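# Place the green block into the blue tray

## Task

Get the green block into the blue tray, keeping the robot upright and untilted at the end and without pushing or placing any object outside the work area.

## Robot and tools

Robot: a Rainbow Robotics RB-Y1 with a two-wheel drive base (plus two rear casters), a head, two 7-joint arms with parallel grippers, and a torso whose leg folds. The base is 0.58 m wide, extends 0.10 m in front of the wheel axle and 0.57 m behind it, and sweeps a 0.58 m radius when spinning in place. It cannot move sideways. Each wrist carries a camera case that sticks out and can collide. Cameras: head_camera, left_wrist_camera, right_wrist_camera.

Frames: the base frame sits on the floor midway between the drive wheels, x forward, y left, z up, in metres. The left_hand and right_hand readouts are in this frame and mark the point between the finger pads, 0.03 m back from the tips; fingers point along the hand's -z and close along its x. chest is also reported in the base frame. base_odometry is the base frame as it stood at the start, built only from wheel turns (slip shows up as false travel or turn); heading in rad, left positive.

Tool move: runs one action. Allowed shapes: base and/or joints (optionally with min_time_s or contact_limits); target alone or with min_time_s; or contact_limits alone. With no action it just reports state and images.
- base: one object {x_m_s, turn_rad_s, for_s}, a velocity command (not a position). x_m_s is forward speed, 0.005 to 1.5 m/s either sign or 0; turn_rad_s is leftward turn rate, 0.02 to 1.509 either sign or 0; for_s 0.1 to 5 s. Omitted speeds are 0. Acceleration is 0.4 m/s² (turns 0.5 rad/s²); distance is roughly speed × for_s. Coasting to a halt can take up to about 3 s after for_s ends.
- joints: one flat object keyed by joint name, each value an absolute target in rad (grippers in m, 0 to 0.1 opening). Names: torso_squat_rad (0..1.2, larger lowers), torso_shift_rad (-0.3..0.6, hips forward), torso_pitch_rad (-0.2..1.4, bow forward), torso_yaw_rad (-1.5..1.5, left positive; lift both arms out 0.2 rad first), head_pan_rad (-0.523..0.523, left), head_tilt_rad (-0.35..1.57, down positive), and per arm left_/right_ shoulder_pitch (-2.356..2.356, negative swings forward/up), shoulder_roll (left 0..3.141, right -3.141..0; outward away from body), shoulder_yaw (±2.094, positive left for both), elbow (-2.617..0.01, negative bends), forearm_roll (±3.141), wrist_pitch (-1.57..1.919), hand_roll (±2.705), gripper_m. Combined torso limits: squat+shift<=1.52; squat-shift+pitch<=1.57; shift+0.5pitch-0.4squat<=0.7; shift+0.3pitch-0.5squat<=0.39.
- target: absolute pose for one hand: side ("left"/"right"), x, y, z in metres in the base frame (-3..3), quat_wxyz as the hand lines print it. It is solved once into joint angles, so the hand follows an arc; break long moves into short steps. Refused if another move is still running. Status: "reached" (within 10 mm and 2 degrees), "short" with the error, or "refused" with a reason.
- min_time_s: 0.1 to 8 s, the minimum duration of arm, head and torso motions.
- contact_limits: {left_gripper_m, right_gripper_m} in mA, 200 to 672.5 (start value 672.5); lowers grip force and persists.
- cameras: list of names or ["all"]; [] none. blocking: true (default) waits for rest; false returns within ~0.5 s while motion continues, and later moves override only the joints they name.

wait(seconds 0..10, cameras): lets time pass and returns state, early if running moves finish. stop(cameras): brakes all running motions; braked ones read "stopped". zoom_image(camera, region [x0,y0,x1,y1] pixels, max 504×504): closer look at that camera's latest image. finished_scene(scene 1): ends the scene irreversibly; the block must stay in the tray without the robot.

Results: "move" is "done" or the worst status. Per joint: done, moving, off_target (stopped away from target, may still push), time_out (often blocked), contact_stop (torso only), limit_stop_at_<name> (built-in guard, e.g. own_body_*), not_followed (arm command withheld by the arm-collision check, often with a cause line), torque_fault, limit_stop_at_motor_heat. Base "done (sent for a of b s)" only means the velocity was sent. Any stop you did not command, or a refusal, cancels the rest of that reply's move/wait/finished_scene calls. lidar_m lists 12 distances in 30-degree sectors starting straight ahead going counter-clockwise, at 0.23 m height; "-" means nothing seen. motor_effort is wheel effort in percent (peak in brackets); at rest usually under 30, higher means pushing something. Joint torques, external torques, wrist force/torque and motor temperatures are noisy, offset estimates.

Gripping: command an opening at least 0.005 m below the object's width; then "off_target" or "done" are both normal.

Avoid: driving into furniture (no auto-stop; wheels may cut out for 2 s, or the robot can tip); the body catching under tables; fast bending or stopping with arms stretched forward or loaded; arms striking or pressing each other (keep about 0.5 rad outward shoulder roll when both reach forward); pushing arms into things (torque fault freezes everything 10 s); holding stretched or straining poses (motors overheat at 80 °C); dropping the block from height; knocking objects off the work area; ending with the robot tilted.

Each tool is called after "Request:" as name(argument=value, ...), one argument or row to a line, values as JSON.

## Session

Request:
move(
)

Scene clock: 0.00 s.
Joint torques (N m): no reading
External joint torques (N m): no reading
Motor temperatures (°C): left_arm=[41 43 43 35 46 41 50] | right_arm=[41 43 41 39 42 42 46]
Wrist force (N): no reading
Wrist torque (N m): no reading
Wrist force, peak (N): no reading
base_odometry: x=+0.000 y=+0.000 heading=+0.000
lidar_m: 2.30 2.21 1.81 1.70 2.37 2.87 2.87 3.06 2.12 2.55 2.86 2.42
base_status: not commanded
joint_positions: torso_squat_rad=+0.350 torso_shift_rad=+0.000 torso_pitch_rad=+0.000 torso_yaw_rad=+0.000 left_shoulder_pitch_rad=-0.027 left_shoulder_roll_rad=+0.000 left_shoulder_yaw_rad=+0.005 left_elbow_rad=-0.293 left_forearm_roll_rad=-0.048 left_wrist_pitch_rad=-0.015 left_hand_roll_rad=-0.002 left_gripper_m=+0.099 right_shoulder_pitch_rad=+0.000 right_shoulder_roll_rad=-0.021 right_shoulder_yaw_rad=+0.032 right_elbow_rad=-0.154 right_forearm_roll_rad=+0.046 right_wrist_pitch_rad=+0.002 right_hand_roll_rad=-0.050 right_gripper_m=+0.100 head_pan_rad=+0.000 head_tilt_rad=+0.400
joint_status: not commanded
wheel_motors_off: 0
motor_effort: left_wheel=+3 right_wheel=+2
chest: x=-0.2280 y=+0.0002 z=+1.2475 quat_wxyz=(+1.000, +0.000, +0.000, +0.000) (m; base frame)
left_hand: x=-0.0637 y=+0.2189 z=+0.5816 quat_wxyz=(+0.986, +0.003, -0.166, -0.027) (m; base frame)
right_hand: x=-0.1535 y=-0.2341 z=+0.5662 quat_wxyz=(+0.997, -0.010, -0.076, +0.015) (m; base frame)
pictures: head_camera, left_wrist_camera, right_wrist_camera
Images, in order (width x height): head_camera 896x504, left_wrist_camera 644x364, right_wrist_camera 644x364.

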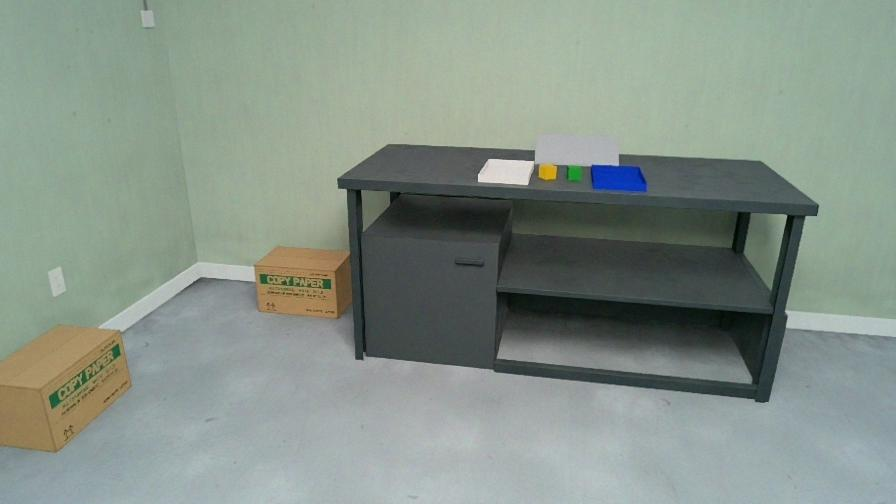

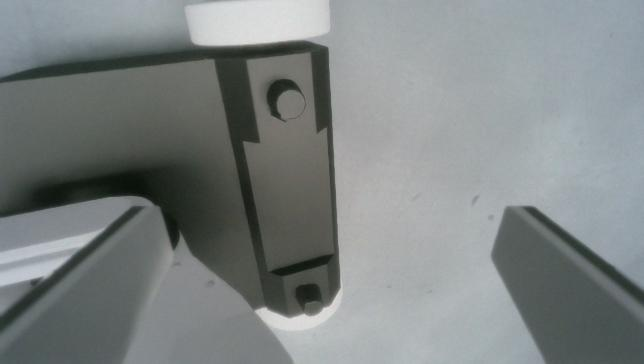

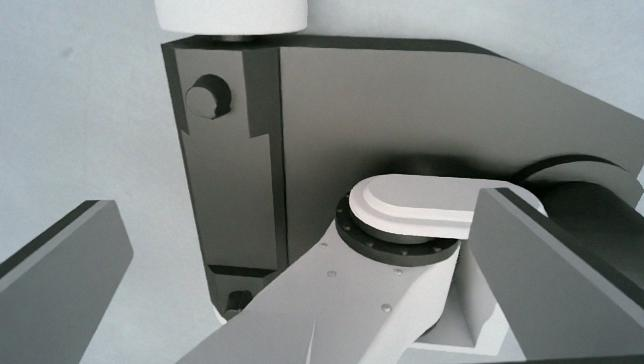

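Request:
zoom_image(
  camera="head_camera",
  region=[460, 120, 680, 220],
)

Request:
move(
  base={"turn_rad_s": -0.3, "for_s": 0.6},
)

Request:
move(
  base={"x_m_s": 0.4, "for_s": 2.9},
  joints={"head_tilt_rad": 0.5, "left_shoulder_roll_rad": 0.25, "right_shoulder_roll_rad": -0.25},
  cameras=["head_camera"],
)

Scaled by 2.291 from the camera's 896x504 image, which has a finer 1280x720 frame.

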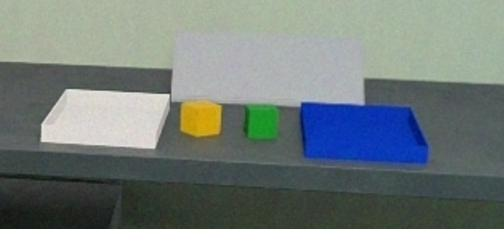

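Scene clock: 14.97 s.
Joint torques (N m): left_arm=[-4.28 -0.51 -0.13 -1.71 -0.11 -0.58 0.11] | right_arm=[-1.76 -0.81 0.37 -0.1 0.25 -0.43 0.01]
External joint torques (N m): left_arm=[-0.51 -0.64 -0.12 0.42 -0.11 0.12 0.13] | right_arm=[0.12 0.29 0.42 0.28 0.22 -0.07 0]
Wrist force (N): left_arm=[-3.8 2.2 -15.3] | right_arm=[-0.8 -1.2 -5.4]
Wrist torque (N m): left_arm=[0.50 -1.00 0.03] | right_arm=[0.16 -0.06 0.02]
Wrist force, peak (N): left_arm=[-4.0 1.7 -16.5] | right_arm=[-0.8 -0.8 -5.9]
move: done
base_odometry: x=+0.000 y=+0.000 heading=-0.179
lidar_m: 2.28 2.36 1.81 1.99 1.81 2.96 2.87 3.01 2.18 2.12 2.66 2.41
base_status: done (sent for 0.6 of 0.6 s)
joint_positions: torso_squat_rad=+0.350 torso_shift_rad=+0.000 torso_pitch_rad=+0.000 torso_yaw_rad=+0.000 left_shoulder_pitch_rad=-0.027 left_shoulder_roll_rad=+0.000 left_shoulder_yaw_rad=+0.005 left_elbow_rad=-0.293 left_forearm_roll_rad=-0.048 left_wrist_pitch_rad=-0.015 left_hand_roll_rad=-0.002 left_gripper_m=+0.099 right_shoulder_pitch_rad=+0.000 right_shoulder_roll_rad=-0.021 right_shoulder_yaw_rad=+0.032 right_elbow_rad=-0.154 right_forearm_roll_rad=+0.046 right_wrist_pitch_rad=+0.002 right_hand_roll_rad=-0.050 right_gripper_m=+0.100 head_pan_rad=+0.000 head_tilt_rad=+0.400
joint_status: not commanded
wheel_motors_off: 0
motor_effort: left_wheel=+14(31) right_wheel=+1(17)
chest: x=-0.2280 y=+0.0002 z=+1.2475 quat_wxyz=(+1.000, +0.000, +0.000, +0.000) (m; base frame)
left_hand: x=-0.0637 y=+0.2189 z=+0.5816 quat_wxyz=(+0.986, +0.003, -0.166, -0.027) (m; base frame)
right_hand: x=-0.1535 y=-0.2341 z=+0.5662 quat_wxyz=(+0.997, -0.010, -0.076, +0.015) (m; base frame)
pictures: none

Scene clock: 19.30 s.
Joint torques (N m): left_arm=[-3.57 5.44 1.25 -1.73 -0.08 -0.61 0.07] | right_arm=[-1.15 -6.06 -0.24 -0.09 0.14 -0.3 0]
External joint torques (N m): left_arm=[0.23 -1.38 0.41 0.35 -0.12 0.06 0.09] | right_arm=[0.74 1.92 0.29 0.2 0.12 0.01 -0.01]
Wrist force (N): left_arm=[-3.3 0.1 -15.4] | right_arm=[-0.9 0.5 -5.5]
Wrist torque (N m): left_arm=[0.64 -0.95 0.03] | right_arm=[0.05 -0.07 0.03]
Wrist force, peak (N): left_arm=[-3.9 -0.3 -16.6] | right_arm=[-1.3 -1.8 -5.7]
move: done
base_odometry: x=+1.141 y=-0.207 heading=-0.180
lidar_m: 1.14 1.17 1.71 1.68 1.76 3.02 4.02 3.55 2.55 2.57 2.52 1.42
base_status: done (sent for 2.9 of 2.9 s)
joint_positions: torso_squat_rad=+0.350 torso_shift_rad=+0.000 torso_pitch_rad=+0.000 torso_yaw_rad=+0.000 left_shoulder_pitch_rad=-0.027 left_shoulder_roll_rad=+0.250 left_shoulder_yaw_rad=+0.005 left_elbow_rad=-0.293 left_forearm_roll_rad=-0.048 left_wrist_pitch_rad=-0.015 left_hand_roll_rad=-0.002 left_gripper_m=+0.099 right_shoulder_pitch_rad=+0.000 right_shoulder_roll_rad=-0.251 right_shoulder_yaw_rad=+0.032 right_elbow_rad=-0.154 right_forearm_roll_rad=+0.046 right_wrist_pitch_rad=+0.002 right_hand_roll_rad=-0.050 right_gripper_m=+0.100 head_pan_rad=+0.000 head_tilt_rad=+0.500
joint_status: all done
wheel_motors_off: 0
motor_effort: left_wheel=-4(37) right_wheel=+6(35)
chest: x=-0.2280 y=+0.0002 z=+1.2475 quat_wxyz=(+1.000, +0.000, +0.000, +0.000) (m; base frame)
left_hand: x=-0.0625 y=+0.4045 z=+0.6050 quat_wxyz=(+0.978, +0.127, -0.163, -0.044) (m; base frame)
right_hand: x=-0.1534 y=-0.4067 z=+0.5893 quat_wxyz=(+0.989, -0.124, -0.074, +0.023) (m; base frame)
pictures: head_camera
Images, in order (width x height): head_camera 896x504.

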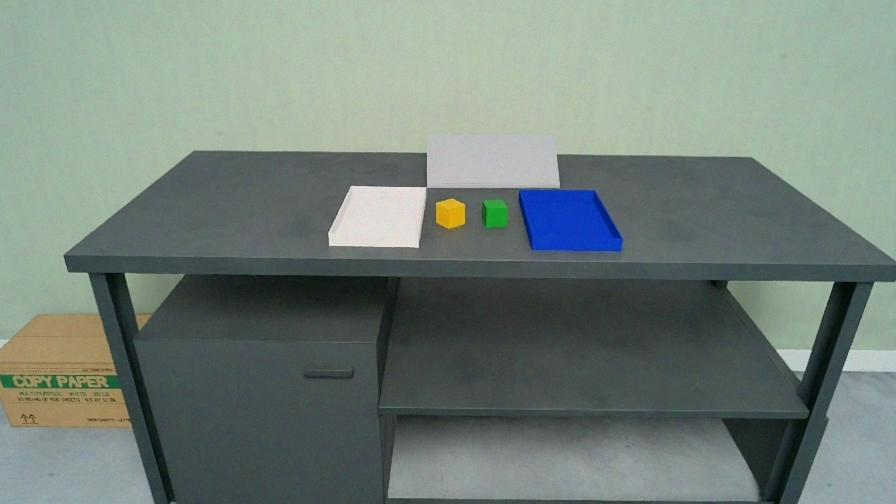

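Request:
move(
  target={"side": "right", "x": 0.35, "y": -0.25, "z": 1.15, "quat_wxyz": [1, 0, 0, 0]},
)

Request:
move(
  base={"x_m_s": 0.4, "for_s": 1.5},
  joints={"head_tilt_rad": 0.75},
  cameras=["all"],
)

Request:
zoom_image(
  camera="head_camera",
  region=[300, 100, 700, 350],
)

Scene clock: 29.63 s.
Joint torques (N m): left_arm=[-3.47 6.07 0.37 -1.83 0.01 -0.55 0.1] | right_arm=[-27.69 -9.86 0.3 -7.74 0.68 -0.66 0.12]
External joint torques (N m): left_arm=[0.33 -0.74 -0.47 0.25 -0.03 0.12 0.11] | right_arm=[-0.63 0.14 1.18 0.56 0.4 -0.21 0.1]
Wrist force (N): left_arm=[-3.5 0.4 -15.8] | right_arm=[-1.3 -0.7 -5.6]
Wrist torque (N m): left_arm=[0.63 -0.94 0.03] | right_arm=[0.09 -0.10 -0.09]
Wrist force, peak (N): left_arm=[-4.1 0.0 -16.2] | right_arm=[-1.3 0.1 -7.1]
move: short
base_odometry: x=+1.141 y=-0.207 heading=-0.180
lidar_m: 1.13 1.18 1.72 1.68 1.76 3.02 4.03 3.56 2.56 2.57 2.53 1.42
base_status: not commanded
joint_positions: torso_squat_rad=+0.350 torso_shift_rad=+0.000 torso_pitch_rad=+0.000 torso_yaw_rad=+0.000 left_shoulder_pitch_rad=-0.027 left_shoulder_roll_rad=+0.250 left_shoulder_yaw_rad=+0.005 left_elbow_rad=-0.293 left_forearm_roll_rad=-0.048 left_wrist_pitch_rad=-0.015 left_hand_roll_rad=-0.002 left_gripper_m=+0.099 right_shoulder_pitch_rad=-1.511 right_shoulder_roll_rad=-0.447 right_shoulder_yaw_rad=+0.133 right_elbow_rad=-0.267 right_forearm_roll_rad=-0.487 right_wrist_pitch_rad=+1.589 right_hand_roll_rad=-0.013 right_gripper_m=+0.100 head_pan_rad=+0.000 head_tilt_rad=+0.500
joint_status: all done
wheel_motors_off: 0
motor_effort: left_wheel=-5(6) right_wheel=+3(11)
chest: x=-0.2280 y=+0.0002 z=+1.2475 quat_wxyz=(+1.000, +0.000, +0.000, +0.000) (m; base frame)
left_hand: x=-0.0626 y=+0.4044 z=+0.6050 quat_wxyz=(+0.978, +0.127, -0.163, -0.044) (m; base frame)
right_hand: x=+0.3494 y=-0.2497 z=+1.1504 quat_wxyz=(+0.995, -0.005, -0.098, +0.000) (m; base frame)
right_hand_status: short (checked arc, as near as the solve gets, planned for 1.4 s): 1 mm and 11.2 deg off. The place is met; only the turn is off.
pictures: none

Scene clock: 32.60 s.
Joint torques (N m): left_arm=[-3.5 5.56 1.12 -1.87 -0.14 -0.42 -0.04] | right_arm=[-27.99 -10.31 0.97 -7.64 0.76 -0.58 0.06]
External joint torques (N m): left_arm=[0.3 -1.25 0.29 0.21 -0.18 0.24 -0.03] | right_arm=[-0.94 -0.31 1.85 0.65 0.48 -0.13 0.05]
Wrist force (N): left_arm=[-3.6 0.1 -16.1] | right_arm=[-1.3 -0.6 -5.5]
Wrist torque (N m): left_arm=[0.67 -0.99 0.03] | right_arm=[0.07 -0.11 -0.10]
Wrist force, peak (N): left_arm=[-3.9 0.3 -16.2] | right_arm=[-1.9 -0.7 -5.6]
move: done
base_odometry: x=+1.732 y=-0.315 heading=-0.180
lidar_m: 0.55 0.54 0.76 1.65 2.00 2.87 4.63 2.95 2.67 2.58 1.05 1.21
base_status: done (sent for 1.5 of 1.5 s)
joint_positions: torso_squat_rad=+0.350 torso_shift_rad=+0.000 torso_pitch_rad=+0.000 torso_yaw_rad=+0.000 left_shoulder_pitch_rad=-0.027 left_shoulder_roll_rad=+0.250 left_shoulder_yaw_rad=+0.005 left_elbow_rad=-0.293 left_forearm_roll_rad=-0.048 left_wrist_pitch_rad=-0.015 left_hand_roll_rad=-0.002 left_gripper_m=+0.099 right_shoulder_pitch_rad=-1.511 right_shoulder_roll_rad=-0.447 right_shoulder_yaw_rad=+0.133 right_elbow_rad=-0.267 right_forearm_roll_rad=-0.487 right_wrist_pitch_rad=+1.589 right_hand_roll_rad=-0.013 right_gripper_m=+0.100 head_pan_rad=+0.000 head_tilt_rad=+0.750
joint_status: all done
wheel_motors_off: 0
motor_effort: left_wheel=-4(15) right_wheel=+5(31)
chest: x=-0.2280 y=+0.0002 z=+1.2475 quat_wxyz=(+1.000, +0.000, +0.000, +0.000) (m; base frame)
left_hand: x=-0.0625 y=+0.4044 z=+0.6050 quat_wxyz=(+0.978, +0.127, -0.163, -0.044) (m; base frame)
right_hand: x=+0.3494 y=-0.2498 z=+1.1503 quat_wxyz=(+0.995, -0.005, -0.098, +0.000) (m; base frame)
pictures: head_camera, left_wrist_camera, right_wrist_camera
Images, in order (width x height): head_camera 896x504, left_wrist_camera 644x364, right_wrist_camera 644x364.

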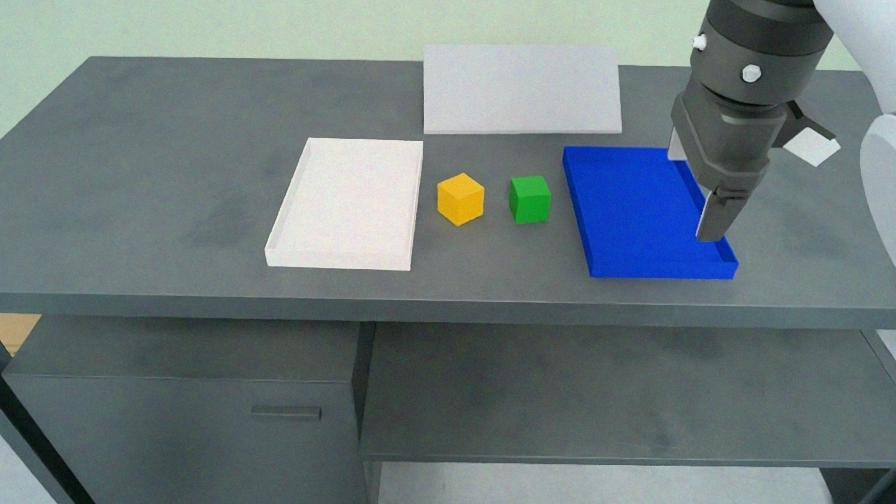

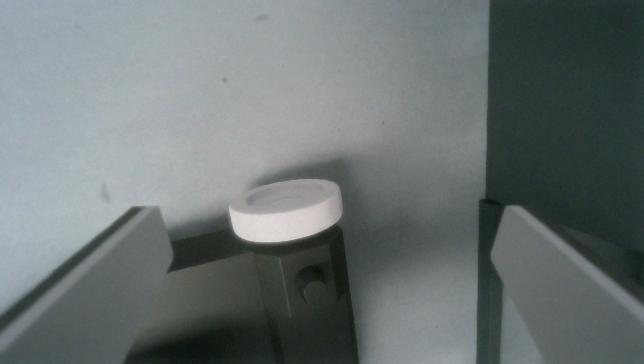

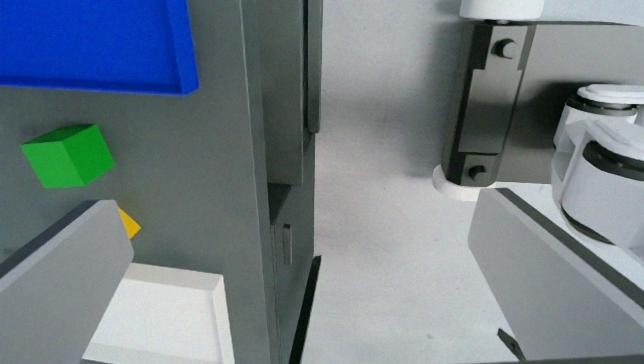

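Scaled by 1.260 from the camera's 896x504 image, which has a finer 1280x720 frame.

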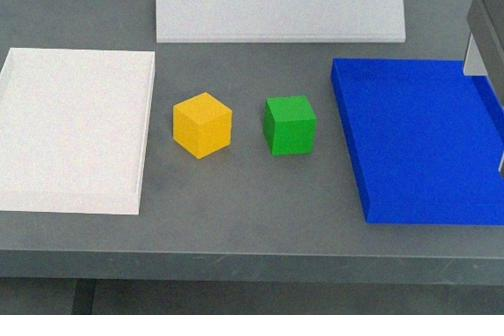

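Request:
move(
  joints={"torso_pitch_rad": 0.5, "right_shoulder_pitch_rad": -2.0},
  min_time_s=2,
)

Request:
move(
  base={"x_m_s": 0.3, "for_s": 1.1},
  joints={"head_tilt_rad": 0.5},
  cameras=["all"],
)

Scene clock: 45.93 s.
Joint torques (N m): left_arm=[9.54 5.4 0.71 3.05 -0.14 0.48 0.04] | right_arm=[-29.51 -8.72 0.97 -7.97 0.56 -0.44 0.02]
External joint torques (N m): left_arm=[-0.01 -0.54 -0.08 0.12 -0.16 0.24 0.03] | right_arm=[-2.13 0.15 1.82 0.44 0.38 -0.06 0.02]
Wrist force (N): left_arm=[-0.9 0.9 -16.2] | right_arm=[-1.0 -1.0 -5.2]
Wrist torque (N m): left_arm=[0.59 -0.82 0.02] | right_arm=[0.12 -0.08 -0.09]
Wrist force, peak (N): left_arm=[-1.6 0.6 -16.7] | right_arm=[-0.8 -1.0 -5.9]
move: done
base_odometry: x=+1.732 y=-0.315 heading=-0.180
lidar_m: 0.54 0.55 0.77 1.66 2.00 2.88 4.63 2.98 2.68 2.58 1.07 1.21
base_status: not commanded
joint_positions: torso_squat_rad=+0.350 torso_shift_rad=+0.000 torso_pitch_rad=+0.500 torso_yaw_rad=+0.000 left_shoulder_pitch_rad=-0.027 left_shoulder_roll_rad=+0.250 left_shoulder_yaw_rad=+0.005 left_elbow_rad=-0.293 left_forearm_roll_rad=-0.048 left_wrist_pitch_rad=-0.015 left_hand_roll_rad=-0.002 left_gripper_m=+0.099 right_shoulder_pitch_rad=-2.000 right_shoulder_roll_rad=-0.447 right_shoulder_yaw_rad=+0.133 right_elbow_rad=-0.267 right_forearm_roll_rad=-0.487 right_wrist_pitch_rad=+1.589 right_hand_roll_rad=-0.013 right_gripper_m=+0.100 head_pan_rad=+0.000 head_tilt_rad=+0.750
joint_status: all done
wheel_motors_off: 0
motor_effort: left_wheel=-4(6) right_wheel=+5(8)
chest: x=-0.0797 y=+0.0002 z=+1.2096 quat_wxyz=(+0.969, +0.000, +0.247, +0.000) (m; base frame)
left_hand: x=-0.2425 y=+0.4044 z=+0.5664 quat_wxyz=(+0.987, +0.112, +0.084, -0.074) (m; base frame)
right_hand: x=+0.5255 y=-0.1497 z=+1.0809 quat_wxyz=(+0.994, +0.023, -0.078, +0.078) (m; base frame)
pictures: none

Scene clock: 48.23 s.
Joint torques (N m): left_arm=[10.19 4.89 0.81 3.58 -0.03 0.58 -0.03] | right_arm=[-28.78 -8.69 0.48 -7.95 0.52 -0.52 0.11]
External joint torques (N m): left_arm=[0.66 -1.06 0.02 0.65 -0.05 0.33 -0.04] | right_arm=[-1.38 0.18 1.34 0.47 0.33 -0.14 0.1]
Wrist force (N): left_arm=[-0.5 0.6 -16.0] | right_arm=[-0.9 -0.9 -5.6]
Wrist torque (N m): left_arm=[0.60 -0.79 0.03] | right_arm=[0.11 -0.07 -0.09]
Wrist force, peak (N): left_arm=[-0.7 0.6 -16.6] | right_arm=[-1.4 -1.0 -5.9]
move: done
base_odometry: x=+2.056 y=-0.374 heading=-0.180
lidar_m: 0.50 0.24 0.28 0.77 1.72 2.64 4.97 3.18 2.68 0.97 1.04 0.87
base_status: done (sent for 1.1 of 1.1 s)
joint_positions: torso_squat_rad=+0.350 torso_shift_rad=+0.000 torso_pitch_rad=+0.500 torso_yaw_rad=+0.000 left_shoulder_pitch_rad=-0.027 left_shoulder_roll_rad=+0.250 left_shoulder_yaw_rad=+0.005 left_elbow_rad=-0.293 left_forearm_roll_rad=-0.048 left_wrist_pitch_rad=-0.015 left_hand_roll_rad=-0.002 left_gripper_m=+0.099 right_shoulder_pitch_rad=-2.000 right_shoulder_roll_rad=-0.447 right_shoulder_yaw_rad=+0.133 right_elbow_rad=-0.267 right_forearm_roll_rad=-0.487 right_wrist_pitch_rad=+1.589 right_hand_roll_rad=-0.013 right_gripper_m=+0.100 head_pan_rad=+0.000 head_tilt_rad=+0.500
joint_status: all done
wheel_motors_off: 0
motor_effort: left_wheel=-2(15) right_wheel=+0(27)
chest: x=-0.0797 y=+0.0002 z=+1.2096 quat_wxyz=(+0.969, +0.000, +0.247, +0.000) (m; base frame)
left_hand: x=-0.2423 y=+0.4044 z=+0.5664 quat_wxyz=(+0.987, +0.112, +0.084, -0.074) (m; base frame)
right_hand: x=+0.5256 y=-0.1497 z=+1.0810 quat_wxyz=(+0.994, +0.023, -0.078, +0.078) (m; base frame)
pictures: head_camera, left_wrist_camera, right_wrist_camera
Images, in order (width x height): head_camera 896x504, left_wrist_camera 644x364, right_wrist_camera 644x364.

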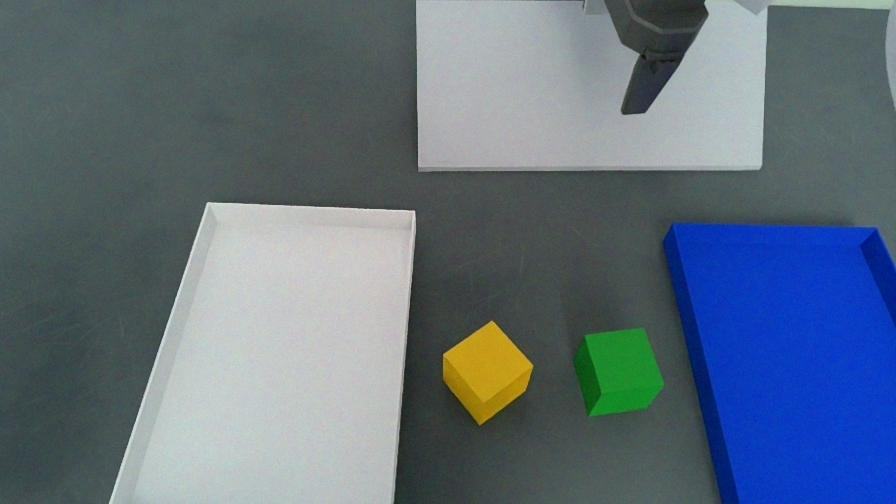

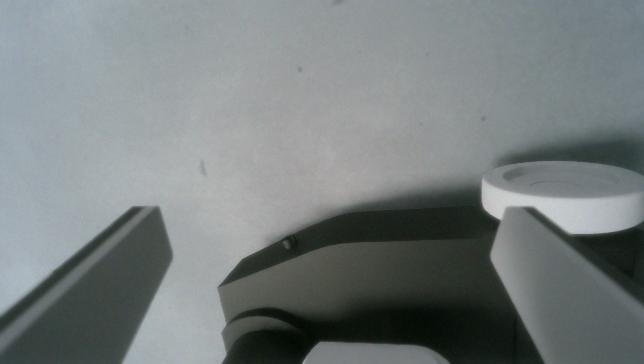

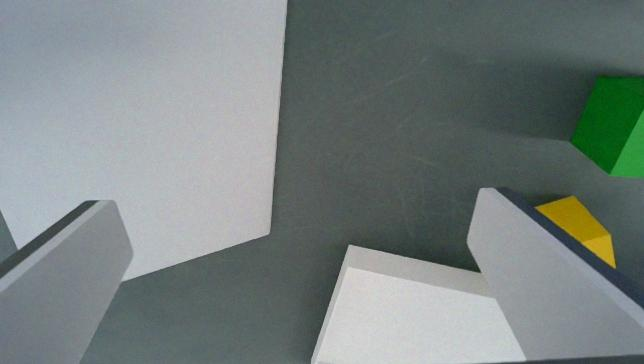

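Request:
move(
  target={"side": "right", "x": 0.40, "y": -0.16, "z": 1.04, "quat_wxyz": [0.994, 0, 0, 0.110]},
  cameras=["head_camera", "right_wrist_camera"],
)

Scene clock: 55.63 s.
Joint torques (N m): left_arm=[10.28 5.36 0.82 2.97 -0.05 0.33 0.06] | right_arm=[-24.13 -8.91 -10.33 -1.4 0.66 -0.29 0.25]
External joint torques (N m): left_arm=[0.75 -0.59 0.03 0.04 -0.07 0.08 0.04] | right_arm=[-1.6 0.09 -0.18 -0.69 0.42 -0.28 0.25]
Wrist force (N): left_arm=[-0.7 0.8 -16.0] | right_arm=[-0.2 -0.8 -5.5]
Wrist torque (N m): left_arm=[0.60 -0.81 0.02] | right_arm=[0.12 -0.07 0.05]
Wrist force, peak (N): left_arm=[-0.5 0.5 -16.6] | right_arm=[-1.1 -1.2 -6.8]
move: done
base_odometry: x=+2.056 y=-0.374 heading=-0.180
lidar_m: 0.50 0.23 0.29 0.76 1.72 2.65 4.96 3.20 2.67 0.96 1.03 0.88
base_status: not commanded
joint_positions: torso_squat_rad=+0.350 torso_shift_rad=+0.000 torso_pitch_rad=+0.500 torso_yaw_rad=+0.000 left_shoulder_pitch_rad=-0.027 left_shoulder_roll_rad=+0.250 left_shoulder_yaw_rad=+0.005 left_elbow_rad=-0.293 left_forearm_roll_rad=-0.048 left_wrist_pitch_rad=-0.015 left_hand_roll_rad=-0.002 left_gripper_m=+0.099 right_shoulder_pitch_rad=-1.768 right_shoulder_roll_rad=-0.994 right_shoulder_yaw_rad=+1.079 right_elbow_rad=-1.404 right_forearm_roll_rad=-1.503 right_wrist_pitch_rad=+1.613 right_hand_roll_rad=-0.641 right_gripper_m=+0.100 head_pan_rad=+0.000 head_tilt_rad=+0.500
joint_status: all done
wheel_motors_off: 0
motor_effort: left_wheel=-3(3) right_wheel=+3(5)
chest: x=-0.0797 y=+0.0002 z=+1.2096 quat_wxyz=(+0.969, +0.000, +0.247, +0.000) (m; base frame)
left_hand: x=-0.2424 y=+0.4044 z=+0.5664 quat_wxyz=(+0.987, +0.112, +0.084, -0.074) (m; base frame)
right_hand: x=+0.3996 y=-0.1597 z=+1.0405 quat_wxyz=(+0.994, +0.001, +0.003, +0.111) (m; base frame)
right_hand_status: reached (checked arc, planned for 1.2 s): 1 mm and 0.4 deg off.
pictures: head_camera, right_wrist_camera
Images, in order (width x height): head_camera 896x504, right_wrist_camera 644x364.

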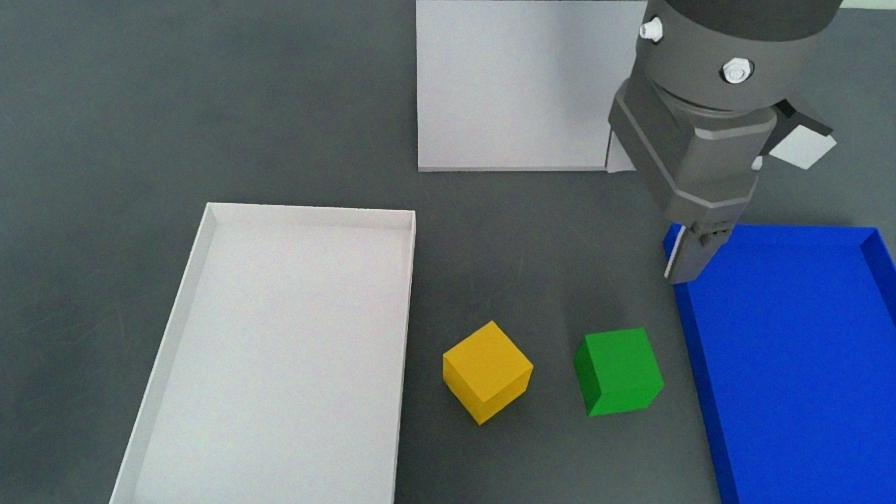

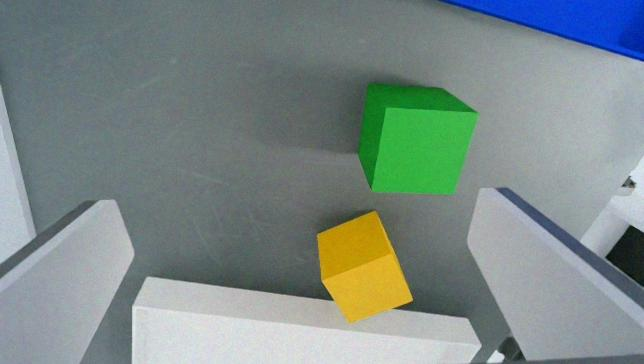

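Request:
move(
  target={"side": "right", "x": 0.345, "y": -0.17, "z": 1.04, "quat_wxyz": [0.994, 0, 0, 0.110]},
  cameras=["head_camera", "right_wrist_camera"],
)

Scene clock: 66.00 s.
Joint torques (N m): left_arm=[9.83 5.13 0.74 3.32 -0.07 0.54 -0.05] | right_arm=[-20.59 -9.1 -10.65 -1.08 0.34 -0.18 0.21]
External joint torques (N m): left_arm=[0.29 -0.81 -0.05 0.39 -0.09 0.3 -0.06] | right_arm=[-0.88 -0.15 0.04 -0.65 0.11 -0.17 0.21]
Wrist force (N): left_arm=[-0.7 0.8 -16.1] | right_arm=[0.0 -1.0 -5.6]
Wrist torque (N m): left_arm=[0.58 -0.81 0.03] | right_arm=[0.14 -0.02 0.08]
Wrist force, peak (N): left_arm=[-0.6 1.0 -16.6] | right_arm=[-0.6 -1.8 -5.8]
move: done
base_odometry: x=+2.056 y=-0.374 heading=-0.180
lidar_m: 0.51 0.24 0.28 0.77 1.72 2.65 4.96 3.20 2.68 0.98 1.05 0.87
base_status: not commanded
joint_positions: torso_squat_rad=+0.350 torso_shift_rad=+0.000 torso_pitch_rad=+0.500 torso_yaw_rad=+0.000 left_shoulder_pitch_rad=-0.027 left_shoulder_roll_rad=+0.250 left_shoulder_yaw_rad=+0.005 left_elbow_rad=-0.293 left_forearm_roll_rad=-0.048 left_wrist_pitch_rad=-0.015 left_hand_roll_rad=-0.002 left_gripper_m=+0.099 right_shoulder_pitch_rad=-1.691 right_shoulder_roll_rad=-1.149 right_shoulder_yaw_rad=+1.058 right_elbow_rad=-1.740 right_forearm_roll_rad=-1.531 right_wrist_pitch_rad=+1.594 right_hand_roll_rad=-0.815 right_gripper_m=+0.100 head_pan_rad=+0.000 head_tilt_rad=+0.500
joint_status: all done
wheel_motors_off: 0
motor_effort: left_wheel=-1(3) right_wheel=+3(7)
chest: x=-0.0797 y=+0.0002 z=+1.2096 quat_wxyz=(+0.969, +0.000, +0.247, +0.000) (m; base frame)
left_hand: x=-0.2424 y=+0.4043 z=+0.5664 quat_wxyz=(+0.987, +0.112, +0.084, -0.074) (m; base frame)
right_hand: x=+0.3446 y=-0.1697 z=+1.0403 quat_wxyz=(+0.994, +0.000, +0.003, +0.111) (m; base frame)
right_hand_status: reached (checked arc, planned for 0.7 s): 1 mm and 0.4 deg off.
pictures: head_camera, right_wrist_camera
Images, in order (width x height): head_camera 896x504, right_wrist_camera 644x364.

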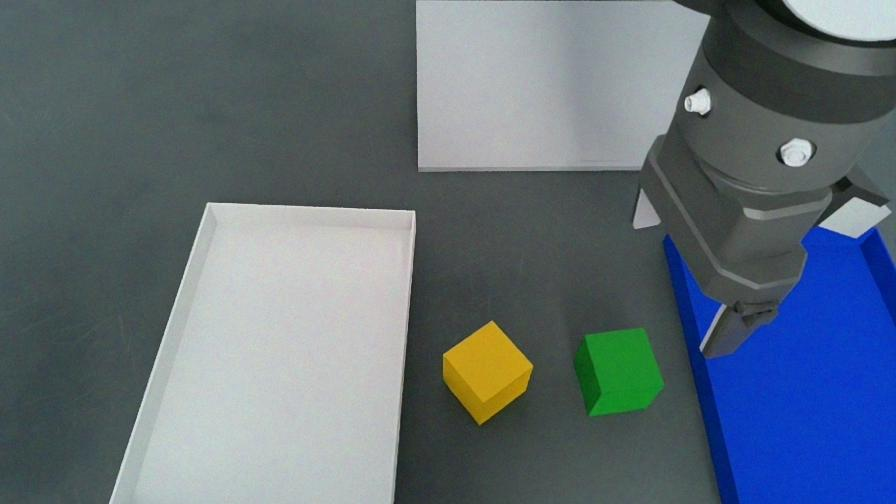

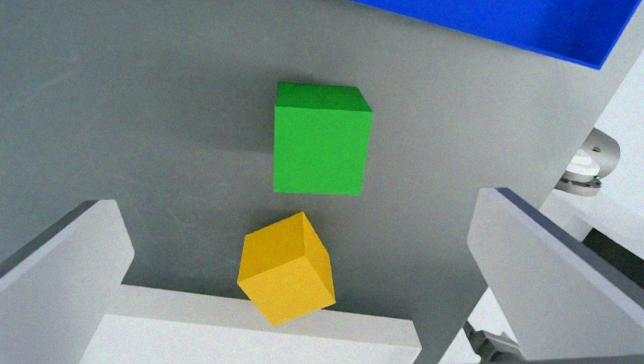

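Request:
move(
  target={"side": "right", "x": 0.338, "y": -0.143, "z": 0.965, "quat_wxyz": [0.994, 0, 0, 0.110]},
  cameras=["head_camera", "right_wrist_camera"],
)

Scene clock: 77.00 s.
Joint torques (N m): left_arm=[10.02 5.75 0.4 3.21 -0.07 0.44 0.02] | right_arm=[-21.94 -8.92 -10.22 -1.08 0.2 0.06 -0.01]
External joint torques (N m): left_arm=[0.48 -0.19 -0.39 0.28 -0.09 0.2 0.01] | right_arm=[-1.94 -0.2 0.27 0.41 -0.04 0.07 -0.01]
Wrist force (N): left_arm=[-0.8 0.4 -16.1] | right_arm=[0.1 -1.3 -5.4]
Wrist torque (N m): left_arm=[0.66 -0.83 0.03] | right_arm=[0.17 -0.01 0.11]
Wrist force, peak (N): left_arm=[-0.4 0.7 -16.6] | right_arm=[-0.3 -0.6 -7.0]
move: done
base_odometry: x=+2.056 y=-0.374 heading=-0.180
lidar_m: 0.50 0.23 0.28 0.76 1.72 2.64 4.96 3.20 2.67 0.98 1.03 0.87
base_status: not commanded
joint_positions: torso_squat_rad=+0.350 torso_shift_rad=+0.000 torso_pitch_rad=+0.500 torso_yaw_rad=+0.000 left_shoulder_pitch_rad=-0.027 left_shoulder_roll_rad=+0.250 left_shoulder_yaw_rad=+0.005 left_elbow_rad=-0.293 left_forearm_roll_rad=-0.048 left_wrist_pitch_rad=-0.015 left_hand_roll_rad=-0.002 left_gripper_m=+0.099 right_shoulder_pitch_rad=-1.593 right_shoulder_roll_rad=-1.026 right_shoulder_yaw_rad=+1.145 right_elbow_rad=-1.711 right_forearm_roll_rad=-1.381 right_wrist_pitch_rad=+1.464 right_hand_roll_rad=-0.879 right_gripper_m=+0.100 head_pan_rad=+0.000 head_tilt_rad=+0.500
joint_status: all done
wheel_motors_off: 0
motor_effort: left_wheel=-4(4) right_wheel=+2(6)
chest: x=-0.0797 y=+0.0002 z=+1.2096 quat_wxyz=(+0.969, +0.000, +0.247, +0.000) (m; base frame)
left_hand: x=-0.2425 y=+0.4043 z=+0.5664 quat_wxyz=(+0.987, +0.112, +0.084, -0.074) (m; base frame)
right_hand: x=+0.3380 y=-0.1429 z=+0.9650 quat_wxyz=(+0.994, +0.000, +0.000, +0.110) (m; base frame)
right_hand_status: reached (checked arc, planned for 0.4 s): 0 mm and 0.0 deg off.
pictures: head_camera, right_wrist_camera
Images, in order (width x height): head_camera 896x504, right_wrist_camera 644x364.

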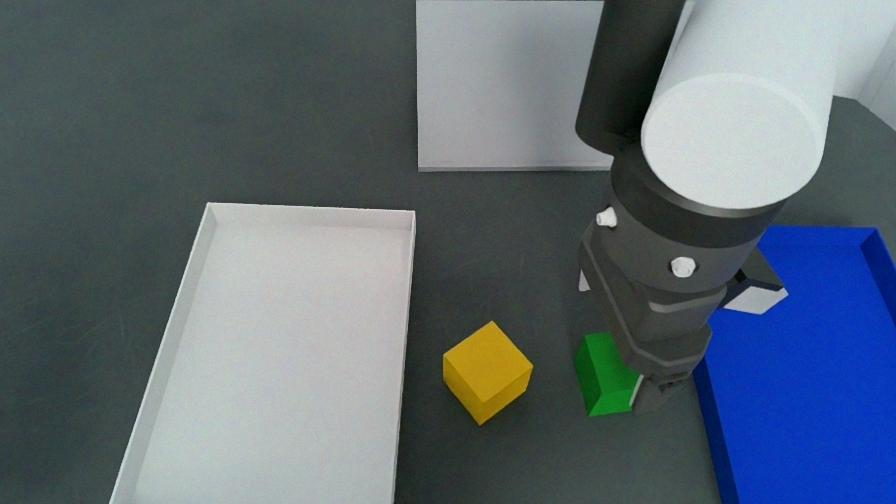

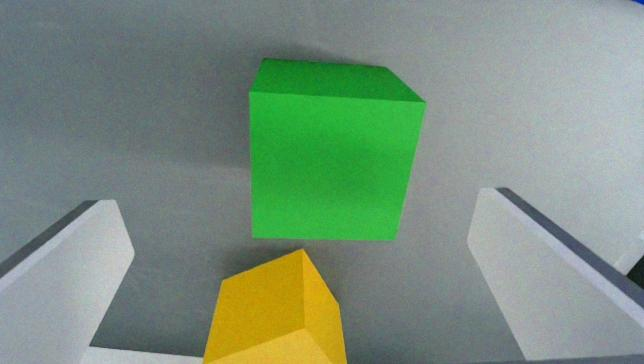

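Request:
move(
  target={"side": "right", "x": 0.331, "y": -0.154, "z": 0.90, "quat_wxyz": [0.994, 0, 0, 0.110]},
  min_time_s=1.5,
  cameras=["head_camera", "right_wrist_camera"],
)

Scene clock: 89.37 s.
Joint torques (N m): left_arm=[9.86 5.1 1.3 3.06 -0.19 0.58 -0.15] | right_arm=[-15.93 -5.2 -5.9 -0.63 0.54 -0.65 0.15]
External joint torques (N m): left_arm=[0.34 -0.85 0.51 0.13 -0.21 0.33 -0.16] | right_arm=[3.49 3.82 4.11 1.49 0.3 -0.63 0.15]
Wrist force (N): left_arm=[-1.0 0.5 -15.8] | right_arm=[-5.6 -2.3 9.6]
Wrist torque (N m): left_arm=[0.64 -0.83 0.02] | right_arm=[-0.02 -0.75 -0.21]
Wrist force, peak (N): left_arm=[-0.6 0.8 -16.6] | right_arm=[-7.7 -1.9 13.8]
move: done
base_odometry: x=+2.056 y=-0.374 heading=-0.180
lidar_m: 0.51 0.24 0.28 0.76 1.71 2.64 4.97 3.18 2.67 0.97 1.05 0.86
base_status: not commanded
joint_positions: torso_squat_rad=+0.350 torso_shift_rad=+0.000 torso_pitch_rad=+0.499 torso_yaw_rad=+0.000 left_shoulder_pitch_rad=-0.027 left_shoulder_roll_rad=+0.250 left_shoulder_yaw_rad=+0.005 left_elbow_rad=-0.293 left_forearm_roll_rad=-0.048 left_wrist_pitch_rad=-0.015 left_hand_roll_rad=-0.002 left_gripper_m=+0.099 right_shoulder_pitch_rad=-1.482 right_shoulder_roll_rad=-0.993 right_shoulder_yaw_rad=+1.208 right_elbow_rad=-1.657 right_forearm_roll_rad=-1.275 right_wrist_pitch_rad=+1.334 right_hand_roll_rad=-0.853 right_gripper_m=+0.100 head_pan_rad=+0.000 head_tilt_rad=+0.500
joint_status: all done
wheel_motors_off: 0
motor_effort: left_wheel=-3(3) right_wheel=+4(5)
chest: x=-0.0800 y=+0.0002 z=+1.2097 quat_wxyz=(+0.969, +0.000, +0.247, +0.000) (m; base frame)
left_hand: x=-0.2424 y=+0.4043 z=+0.5664 quat_wxyz=(+0.987, +0.112, +0.084, -0.074) (m; base frame)
right_hand: x=+0.3311 y=-0.1543 z=+0.9016 quat_wxyz=(+0.994, +0.000, -0.002, +0.110) (m; base frame)
right_hand_status: reached (checked arc, planned for 1.5 s): 2 mm and 0.2 deg off.
pictures: head_camera, right_wrist_camera
Images, in order (width x height): head_camera 896x504, right_wrist_camera 644x364.

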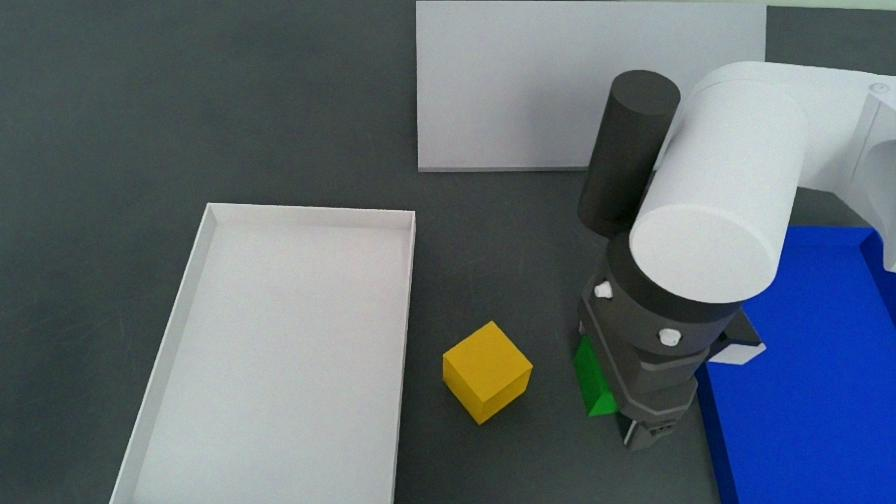

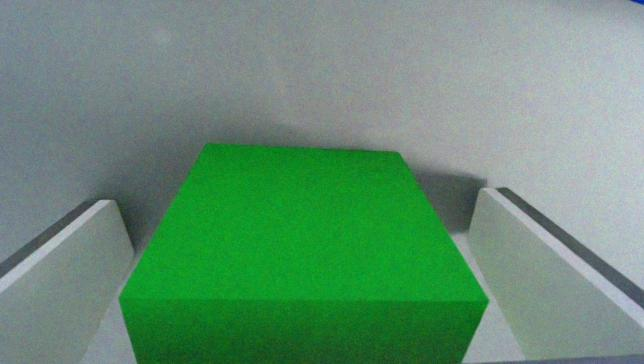

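Request:
move(
  target={"side": "right", "x": 0.331, "y": -0.152, "z": 0.908, "quat_wxyz": [0.994, 0, 0, 0.110]},
)

Request:
move(
  joints={"right_gripper_m": 0.03},
  cameras=["right_wrist_camera"],
)

Request:
move(
  target={"side": "right", "x": 0.331, "y": -0.152, "z": 1.02, "quat_wxyz": [0.994, 0, 0, 0.110]},
  cameras=["head_camera", "right_wrist_camera"],
)

Scene clock: 93.47 s.
Joint torques (N m): left_arm=[9.92 5.36 0.63 3.17 -0.13 0.45 0.09] | right_arm=[-19.23 -7.69 -8.9 -1.94 0.4 -0.21 0.22]
External joint torques (N m): left_arm=[0.38 -0.58 -0.16 0.24 -0.15 0.2 0.08] | right_arm=[0.26 1.27 1.17 0.14 0.16 -0.19 0.22]
Wrist force (N): left_arm=[-0.5 0.8 -16.0] | right_arm=[-0.2 -0.9 -5.3]
Wrist torque (N m): left_arm=[0.61 -0.78 -0.02] | right_arm=[0.11 -0.04 0.08]
Wrist force, peak (N): left_arm=[-1.0 0.9 -16.5] | right_arm=[-6.4 -2.6 11.6]
move: done
base_odometry: x=+2.056 y=-0.374 heading=-0.180
lidar_m: 0.51 0.23 0.28 0.77 1.72 2.65 4.96 3.19 2.67 0.98 1.05 0.87
base_status: not commanded
joint_positions: torso_squat_rad=+0.350 torso_shift_rad=+0.000 torso_pitch_rad=+0.500 torso_yaw_rad=+0.000 left_shoulder_pitch_rad=-0.027 left_shoulder_roll_rad=+0.250 left_shoulder_yaw_rad=+0.005 left_elbow_rad=-0.293 left_forearm_roll_rad=-0.048 left_wrist_pitch_rad=-0.015 left_hand_roll_rad=-0.002 left_gripper_m=+0.099 right_shoulder_pitch_rad=-1.495 right_shoulder_roll_rad=-0.994 right_shoulder_yaw_rad=+1.202 right_elbow_rad=-1.664 right_forearm_roll_rad=-1.287 right_wrist_pitch_rad=+1.349 right_hand_roll_rad=-0.858 right_gripper_m=+0.100 head_pan_rad=+0.000 head_tilt_rad=+0.500
joint_status: all done
wheel_motors_off: 0
motor_effort: left_wheel=-2(3) right_wheel=+3(5)
chest: x=-0.0797 y=+0.0002 z=+1.2096 quat_wxyz=(+0.969, +0.000, +0.247, +0.000) (m; base frame)
left_hand: x=-0.2424 y=+0.4043 z=+0.5664 quat_wxyz=(+0.987, +0.112, +0.084, -0.074) (m; base frame)
right_hand: x=+0.3314 y=-0.1520 z=+0.9080 quat_wxyz=(+0.994, +0.000, +0.000, +0.110) (m; base frame)
right_hand_status: reached (checked arc, planned for 0.1 s): 0 mm and 0.0 deg off.
pictures: none

Scene clock: 94.80 s.
Joint torques (N m): left_arm=[9.66 5.47 0.83 3.19 -0.04 0.54 0.08] | right_arm=[-19.16 -7.83 -8.64 -2 0.48 -0.18 0.23]
External joint torques (N m): left_arm=[0.12 -0.48 0.04 0.27 -0.06 0.29 0.06] | right_arm=[0.33 1.14 1.43 0.07 0.25 -0.17 0.23]
Wrist force (N): left_arm=[-0.5 0.6 -16.2] | right_arm=[-0.4 -1.1 -5.3]
Wrist torque (N m): left_arm=[0.64 -0.78 0.00] | right_arm=[0.13 -0.07 0.10]
Wrist force, peak (N): left_arm=[-0.5 0.4 -16.5] | right_arm=[-0.3 -1.2 -5.6]
move: off_target
base_odometry: x=+2.056 y=-0.374 heading=-0.180
lidar_m: 0.51 0.24 0.29 0.76 1.72 2.65 4.96 3.20 2.67 0.97 1.04 0.87
base_status: not commanded
joint_positions: torso_squat_rad=+0.350 torso_shift_rad=+0.000 torso_pitch_rad=+0.500 torso_yaw_rad=+0.000 left_shoulder_pitch_rad=-0.027 left_shoulder_roll_rad=+0.250 left_shoulder_yaw_rad=+0.005 left_elbow_rad=-0.293 left_forearm_roll_rad=-0.048 left_wrist_pitch_rad=-0.015 left_hand_roll_rad=-0.002 left_gripper_m=+0.099 right_shoulder_pitch_rad=-1.494 right_shoulder_roll_rad=-0.994 right_shoulder_yaw_rad=+1.202 right_elbow_rad=-1.664 right_forearm_roll_rad=-1.287 right_wrist_pitch_rad=+1.349 right_hand_roll_rad=-0.858 right_gripper_m=+0.050 head_pan_rad=+0.000 head_tilt_rad=+0.500
joint_status: right_gripper_m off_target (ended at +0.050, target +0.030)
wheel_motors_off: 0
motor_effort: left_wheel=-2(4) right_wheel=+1(4)
chest: x=-0.0797 y=+0.0002 z=+1.2096 quat_wxyz=(+0.969, +0.000, +0.247, +0.000) (m; base frame)
left_hand: x=-0.2424 y=+0.4043 z=+0.5664 quat_wxyz=(+0.987, +0.112, +0.084, -0.074) (m; base frame)
right_hand: x=+0.3314 y=-0.1520 z=+0.9080 quat_wxyz=(+0.994, +0.000, +0.000, +0.110) (m; base frame)
pictures: right_wrist_camera
Images, in order (width x height): right_wrist_camera 644x364.

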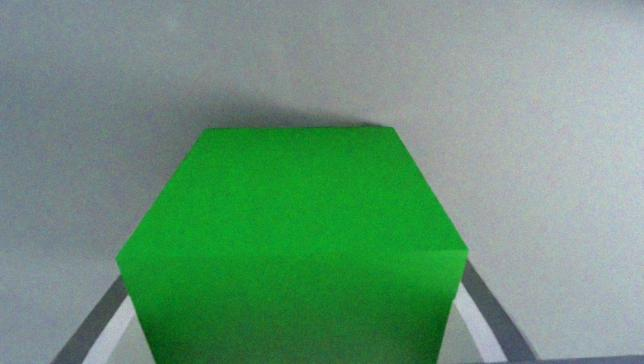

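Scene clock: 95.77 s.
Joint torques (N m): left_arm=[9.62 5.04 0.17 3.08 -0.16 0.45 0.15] | right_arm=[-19.66 -8.67 -9.86 -1.28 0.69 -0.23 0.02]
External joint torques (N m): left_arm=[0.08 -0.9 -0.63 0.16 -0.18 0.2 0.14] | right_arm=[-0.21 -0.02 0.8 -0.54 0.45 -0.22 0.02]
Wrist force (N): left_arm=[-0.7 0.7 -15.6] | right_arm=[-0.2 -1.0 -6.1]
Wrist torque (N m): left_arm=[0.60 -0.81 0.01] | right_arm=[0.13 -0.06 0.06]
Wrist force, peak (N): left_arm=[-0.7 0.6 -16.4] | right_arm=[-0.7 -0.7 -8.4]
move: done
base_odometry: x=+2.056 y=-0.374 heading=-0.180
lidar_m: 0.51 0.23 0.27 0.76 1.71 2.65 4.96 3.19 2.68 0.96 1.05 0.87
base_status: not commanded
joint_positions: torso_squat_rad=+0.350 torso_shift_rad=+0.000 torso_pitch_rad=+0.500 torso_yaw_rad=+0.000 left_shoulder_pitch_rad=-0.027 left_shoulder_roll_rad=+0.250 left_shoulder_yaw_rad=+0.005 left_elbow_rad=-0.293 left_forearm_roll_rad=-0.048 left_wrist_pitch_rad=-0.015 left_hand_roll_rad=-0.002 left_gripper_m=+0.099 right_shoulder_pitch_rad=-1.664 right_shoulder_roll_rad=-1.114 right_shoulder_yaw_rad=+1.084 right_elbow_rad=-1.800 right_forearm_roll_rad=-1.484 right_wrist_pitch_rad=+1.557 right_hand_roll_rad=-0.900 right_gripper_m=+0.050 head_pan_rad=+0.000 head_tilt_rad=+0.500
joint_status: all done
wheel_motors_off: 0
motor_effort: left_wheel=-1(3) right_wheel=+1(5)
chest: x=-0.0797 y=+0.0002 z=+1.2096 quat_wxyz=(+0.969, +0.000, +0.247, +0.000) (m; base frame)
left_hand: x=-0.2424 y=+0.4043 z=+0.5664 quat_wxyz=(+0.987, +0.112, +0.084, -0.074) (m; base frame)
right_hand: x=+0.3312 y=-0.1519 z=+1.0201 quat_wxyz=(+0.994, +0.000, +0.000, +0.110) (m; base frame)
right_hand_status: reached (checked arc, planned for 0.5 s): 0 mm and 0.0 deg off.
pictures: head_camera, right_wrist_camera
Images, in order (width x height): head_camera 896x504, right_wrist_camera 644x364.

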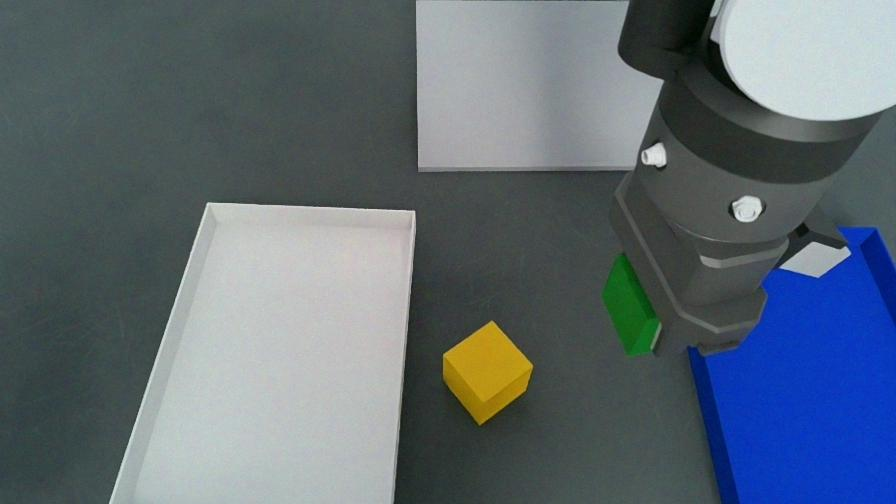

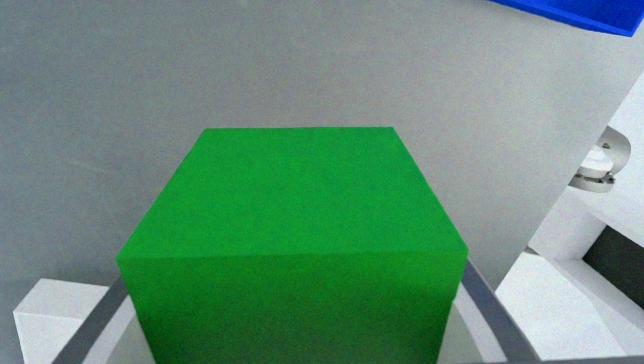

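Request:
move(
  target={"side": "right", "x": 0.37, "y": -0.33, "z": 1.02, "quat_wxyz": [0.994, 0, 0, 0.110]},
  cameras=["head_camera", "right_wrist_camera"],
)

Scene clock: 100.60 s.
Joint torques (N m): left_arm=[10.09 4.85 0.79 3.05 0.07 0.64 -0.01] | right_arm=[-18.6 -11.22 -11.68 -0.38 0.35 -0.19 -0.23]
External joint torques (N m): left_arm=[0.56 -1.09 0 0.12 0.05 0.4 -0.02] | right_arm=[-1.44 1.88 -1.2 -0.76 0.09 -0.15 -0.23]
Wrist force (N): left_arm=[-0.8 1.0 -16.2] | right_arm=[0.0 -1.1 -6.3]
Wrist torque (N m): left_arm=[0.60 -0.82 0.02] | right_arm=[0.17 0.00 -0.06]
Wrist force, peak (N): left_arm=[-0.9 0.8 -16.6] | right_arm=[-0.4 -2.2 -6.8]
move: done
base_odometry: x=+2.056 y=-0.374 heading=-0.180
lidar_m: 0.50 0.23 0.27 0.77 1.72 2.64 4.96 3.19 2.68 0.98 1.05 0.86
base_status: not commanded
joint_positions: torso_squat_rad=+0.350 torso_shift_rad=+0.000 torso_pitch_rad=+0.500 torso_yaw_rad=+0.000 left_shoulder_pitch_rad=-0.027 left_shoulder_roll_rad=+0.250 left_shoulder_yaw_rad=+0.005 left_elbow_rad=-0.293 left_forearm_roll_rad=-0.048 left_wrist_pitch_rad=-0.015 left_hand_roll_rad=-0.002 left_gripper_m=+0.099 right_shoulder_pitch_rad=-1.515 right_shoulder_roll_rad=-1.428 right_shoulder_yaw_rad=+1.044 right_elbow_rad=-1.535 right_forearm_roll_rad=-1.591 right_wrist_pitch_rad=+1.448 right_hand_roll_rad=-0.321 right_gripper_m=+0.050 head_pan_rad=+0.000 head_tilt_rad=+0.500
joint_status: all done
wheel_motors_off: 0
motor_effort: left_wheel=-3(3) right_wheel=+4(5)
chest: x=-0.0797 y=+0.0002 z=+1.2096 quat_wxyz=(+0.969, +0.000, +0.247, +0.000) (m; base frame)
left_hand: x=-0.2424 y=+0.4043 z=+0.5664 quat_wxyz=(+0.987, +0.112, +0.084, -0.074) (m; base frame)
right_hand: x=+0.3697 y=-0.3302 z=+1.0200 quat_wxyz=(+0.994, +0.000, -0.001, +0.110) (m; base frame)
right_hand_status: reached (checked arc, planned for 0.7 s): 0 mm and 0.1 deg off.
pictures: head_camera, right_wrist_camera
Images, in order (width x height): head_camera 896x504, right_wrist_camera 644x364.

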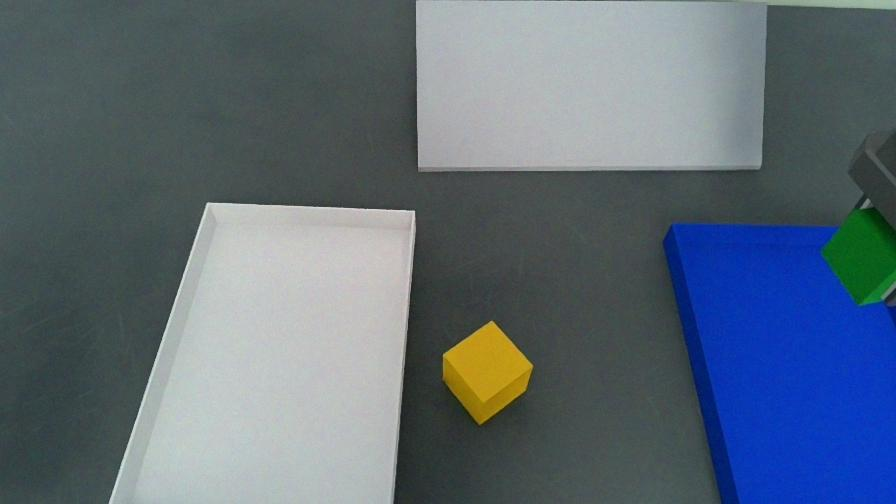

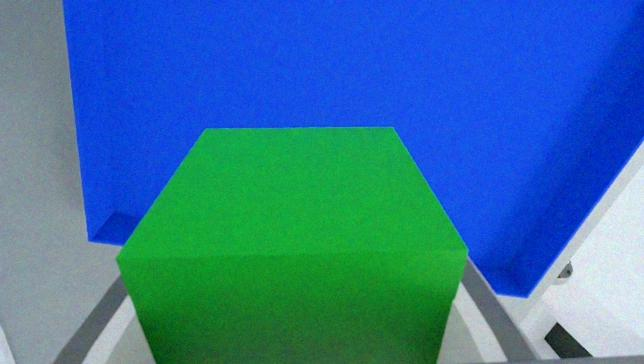

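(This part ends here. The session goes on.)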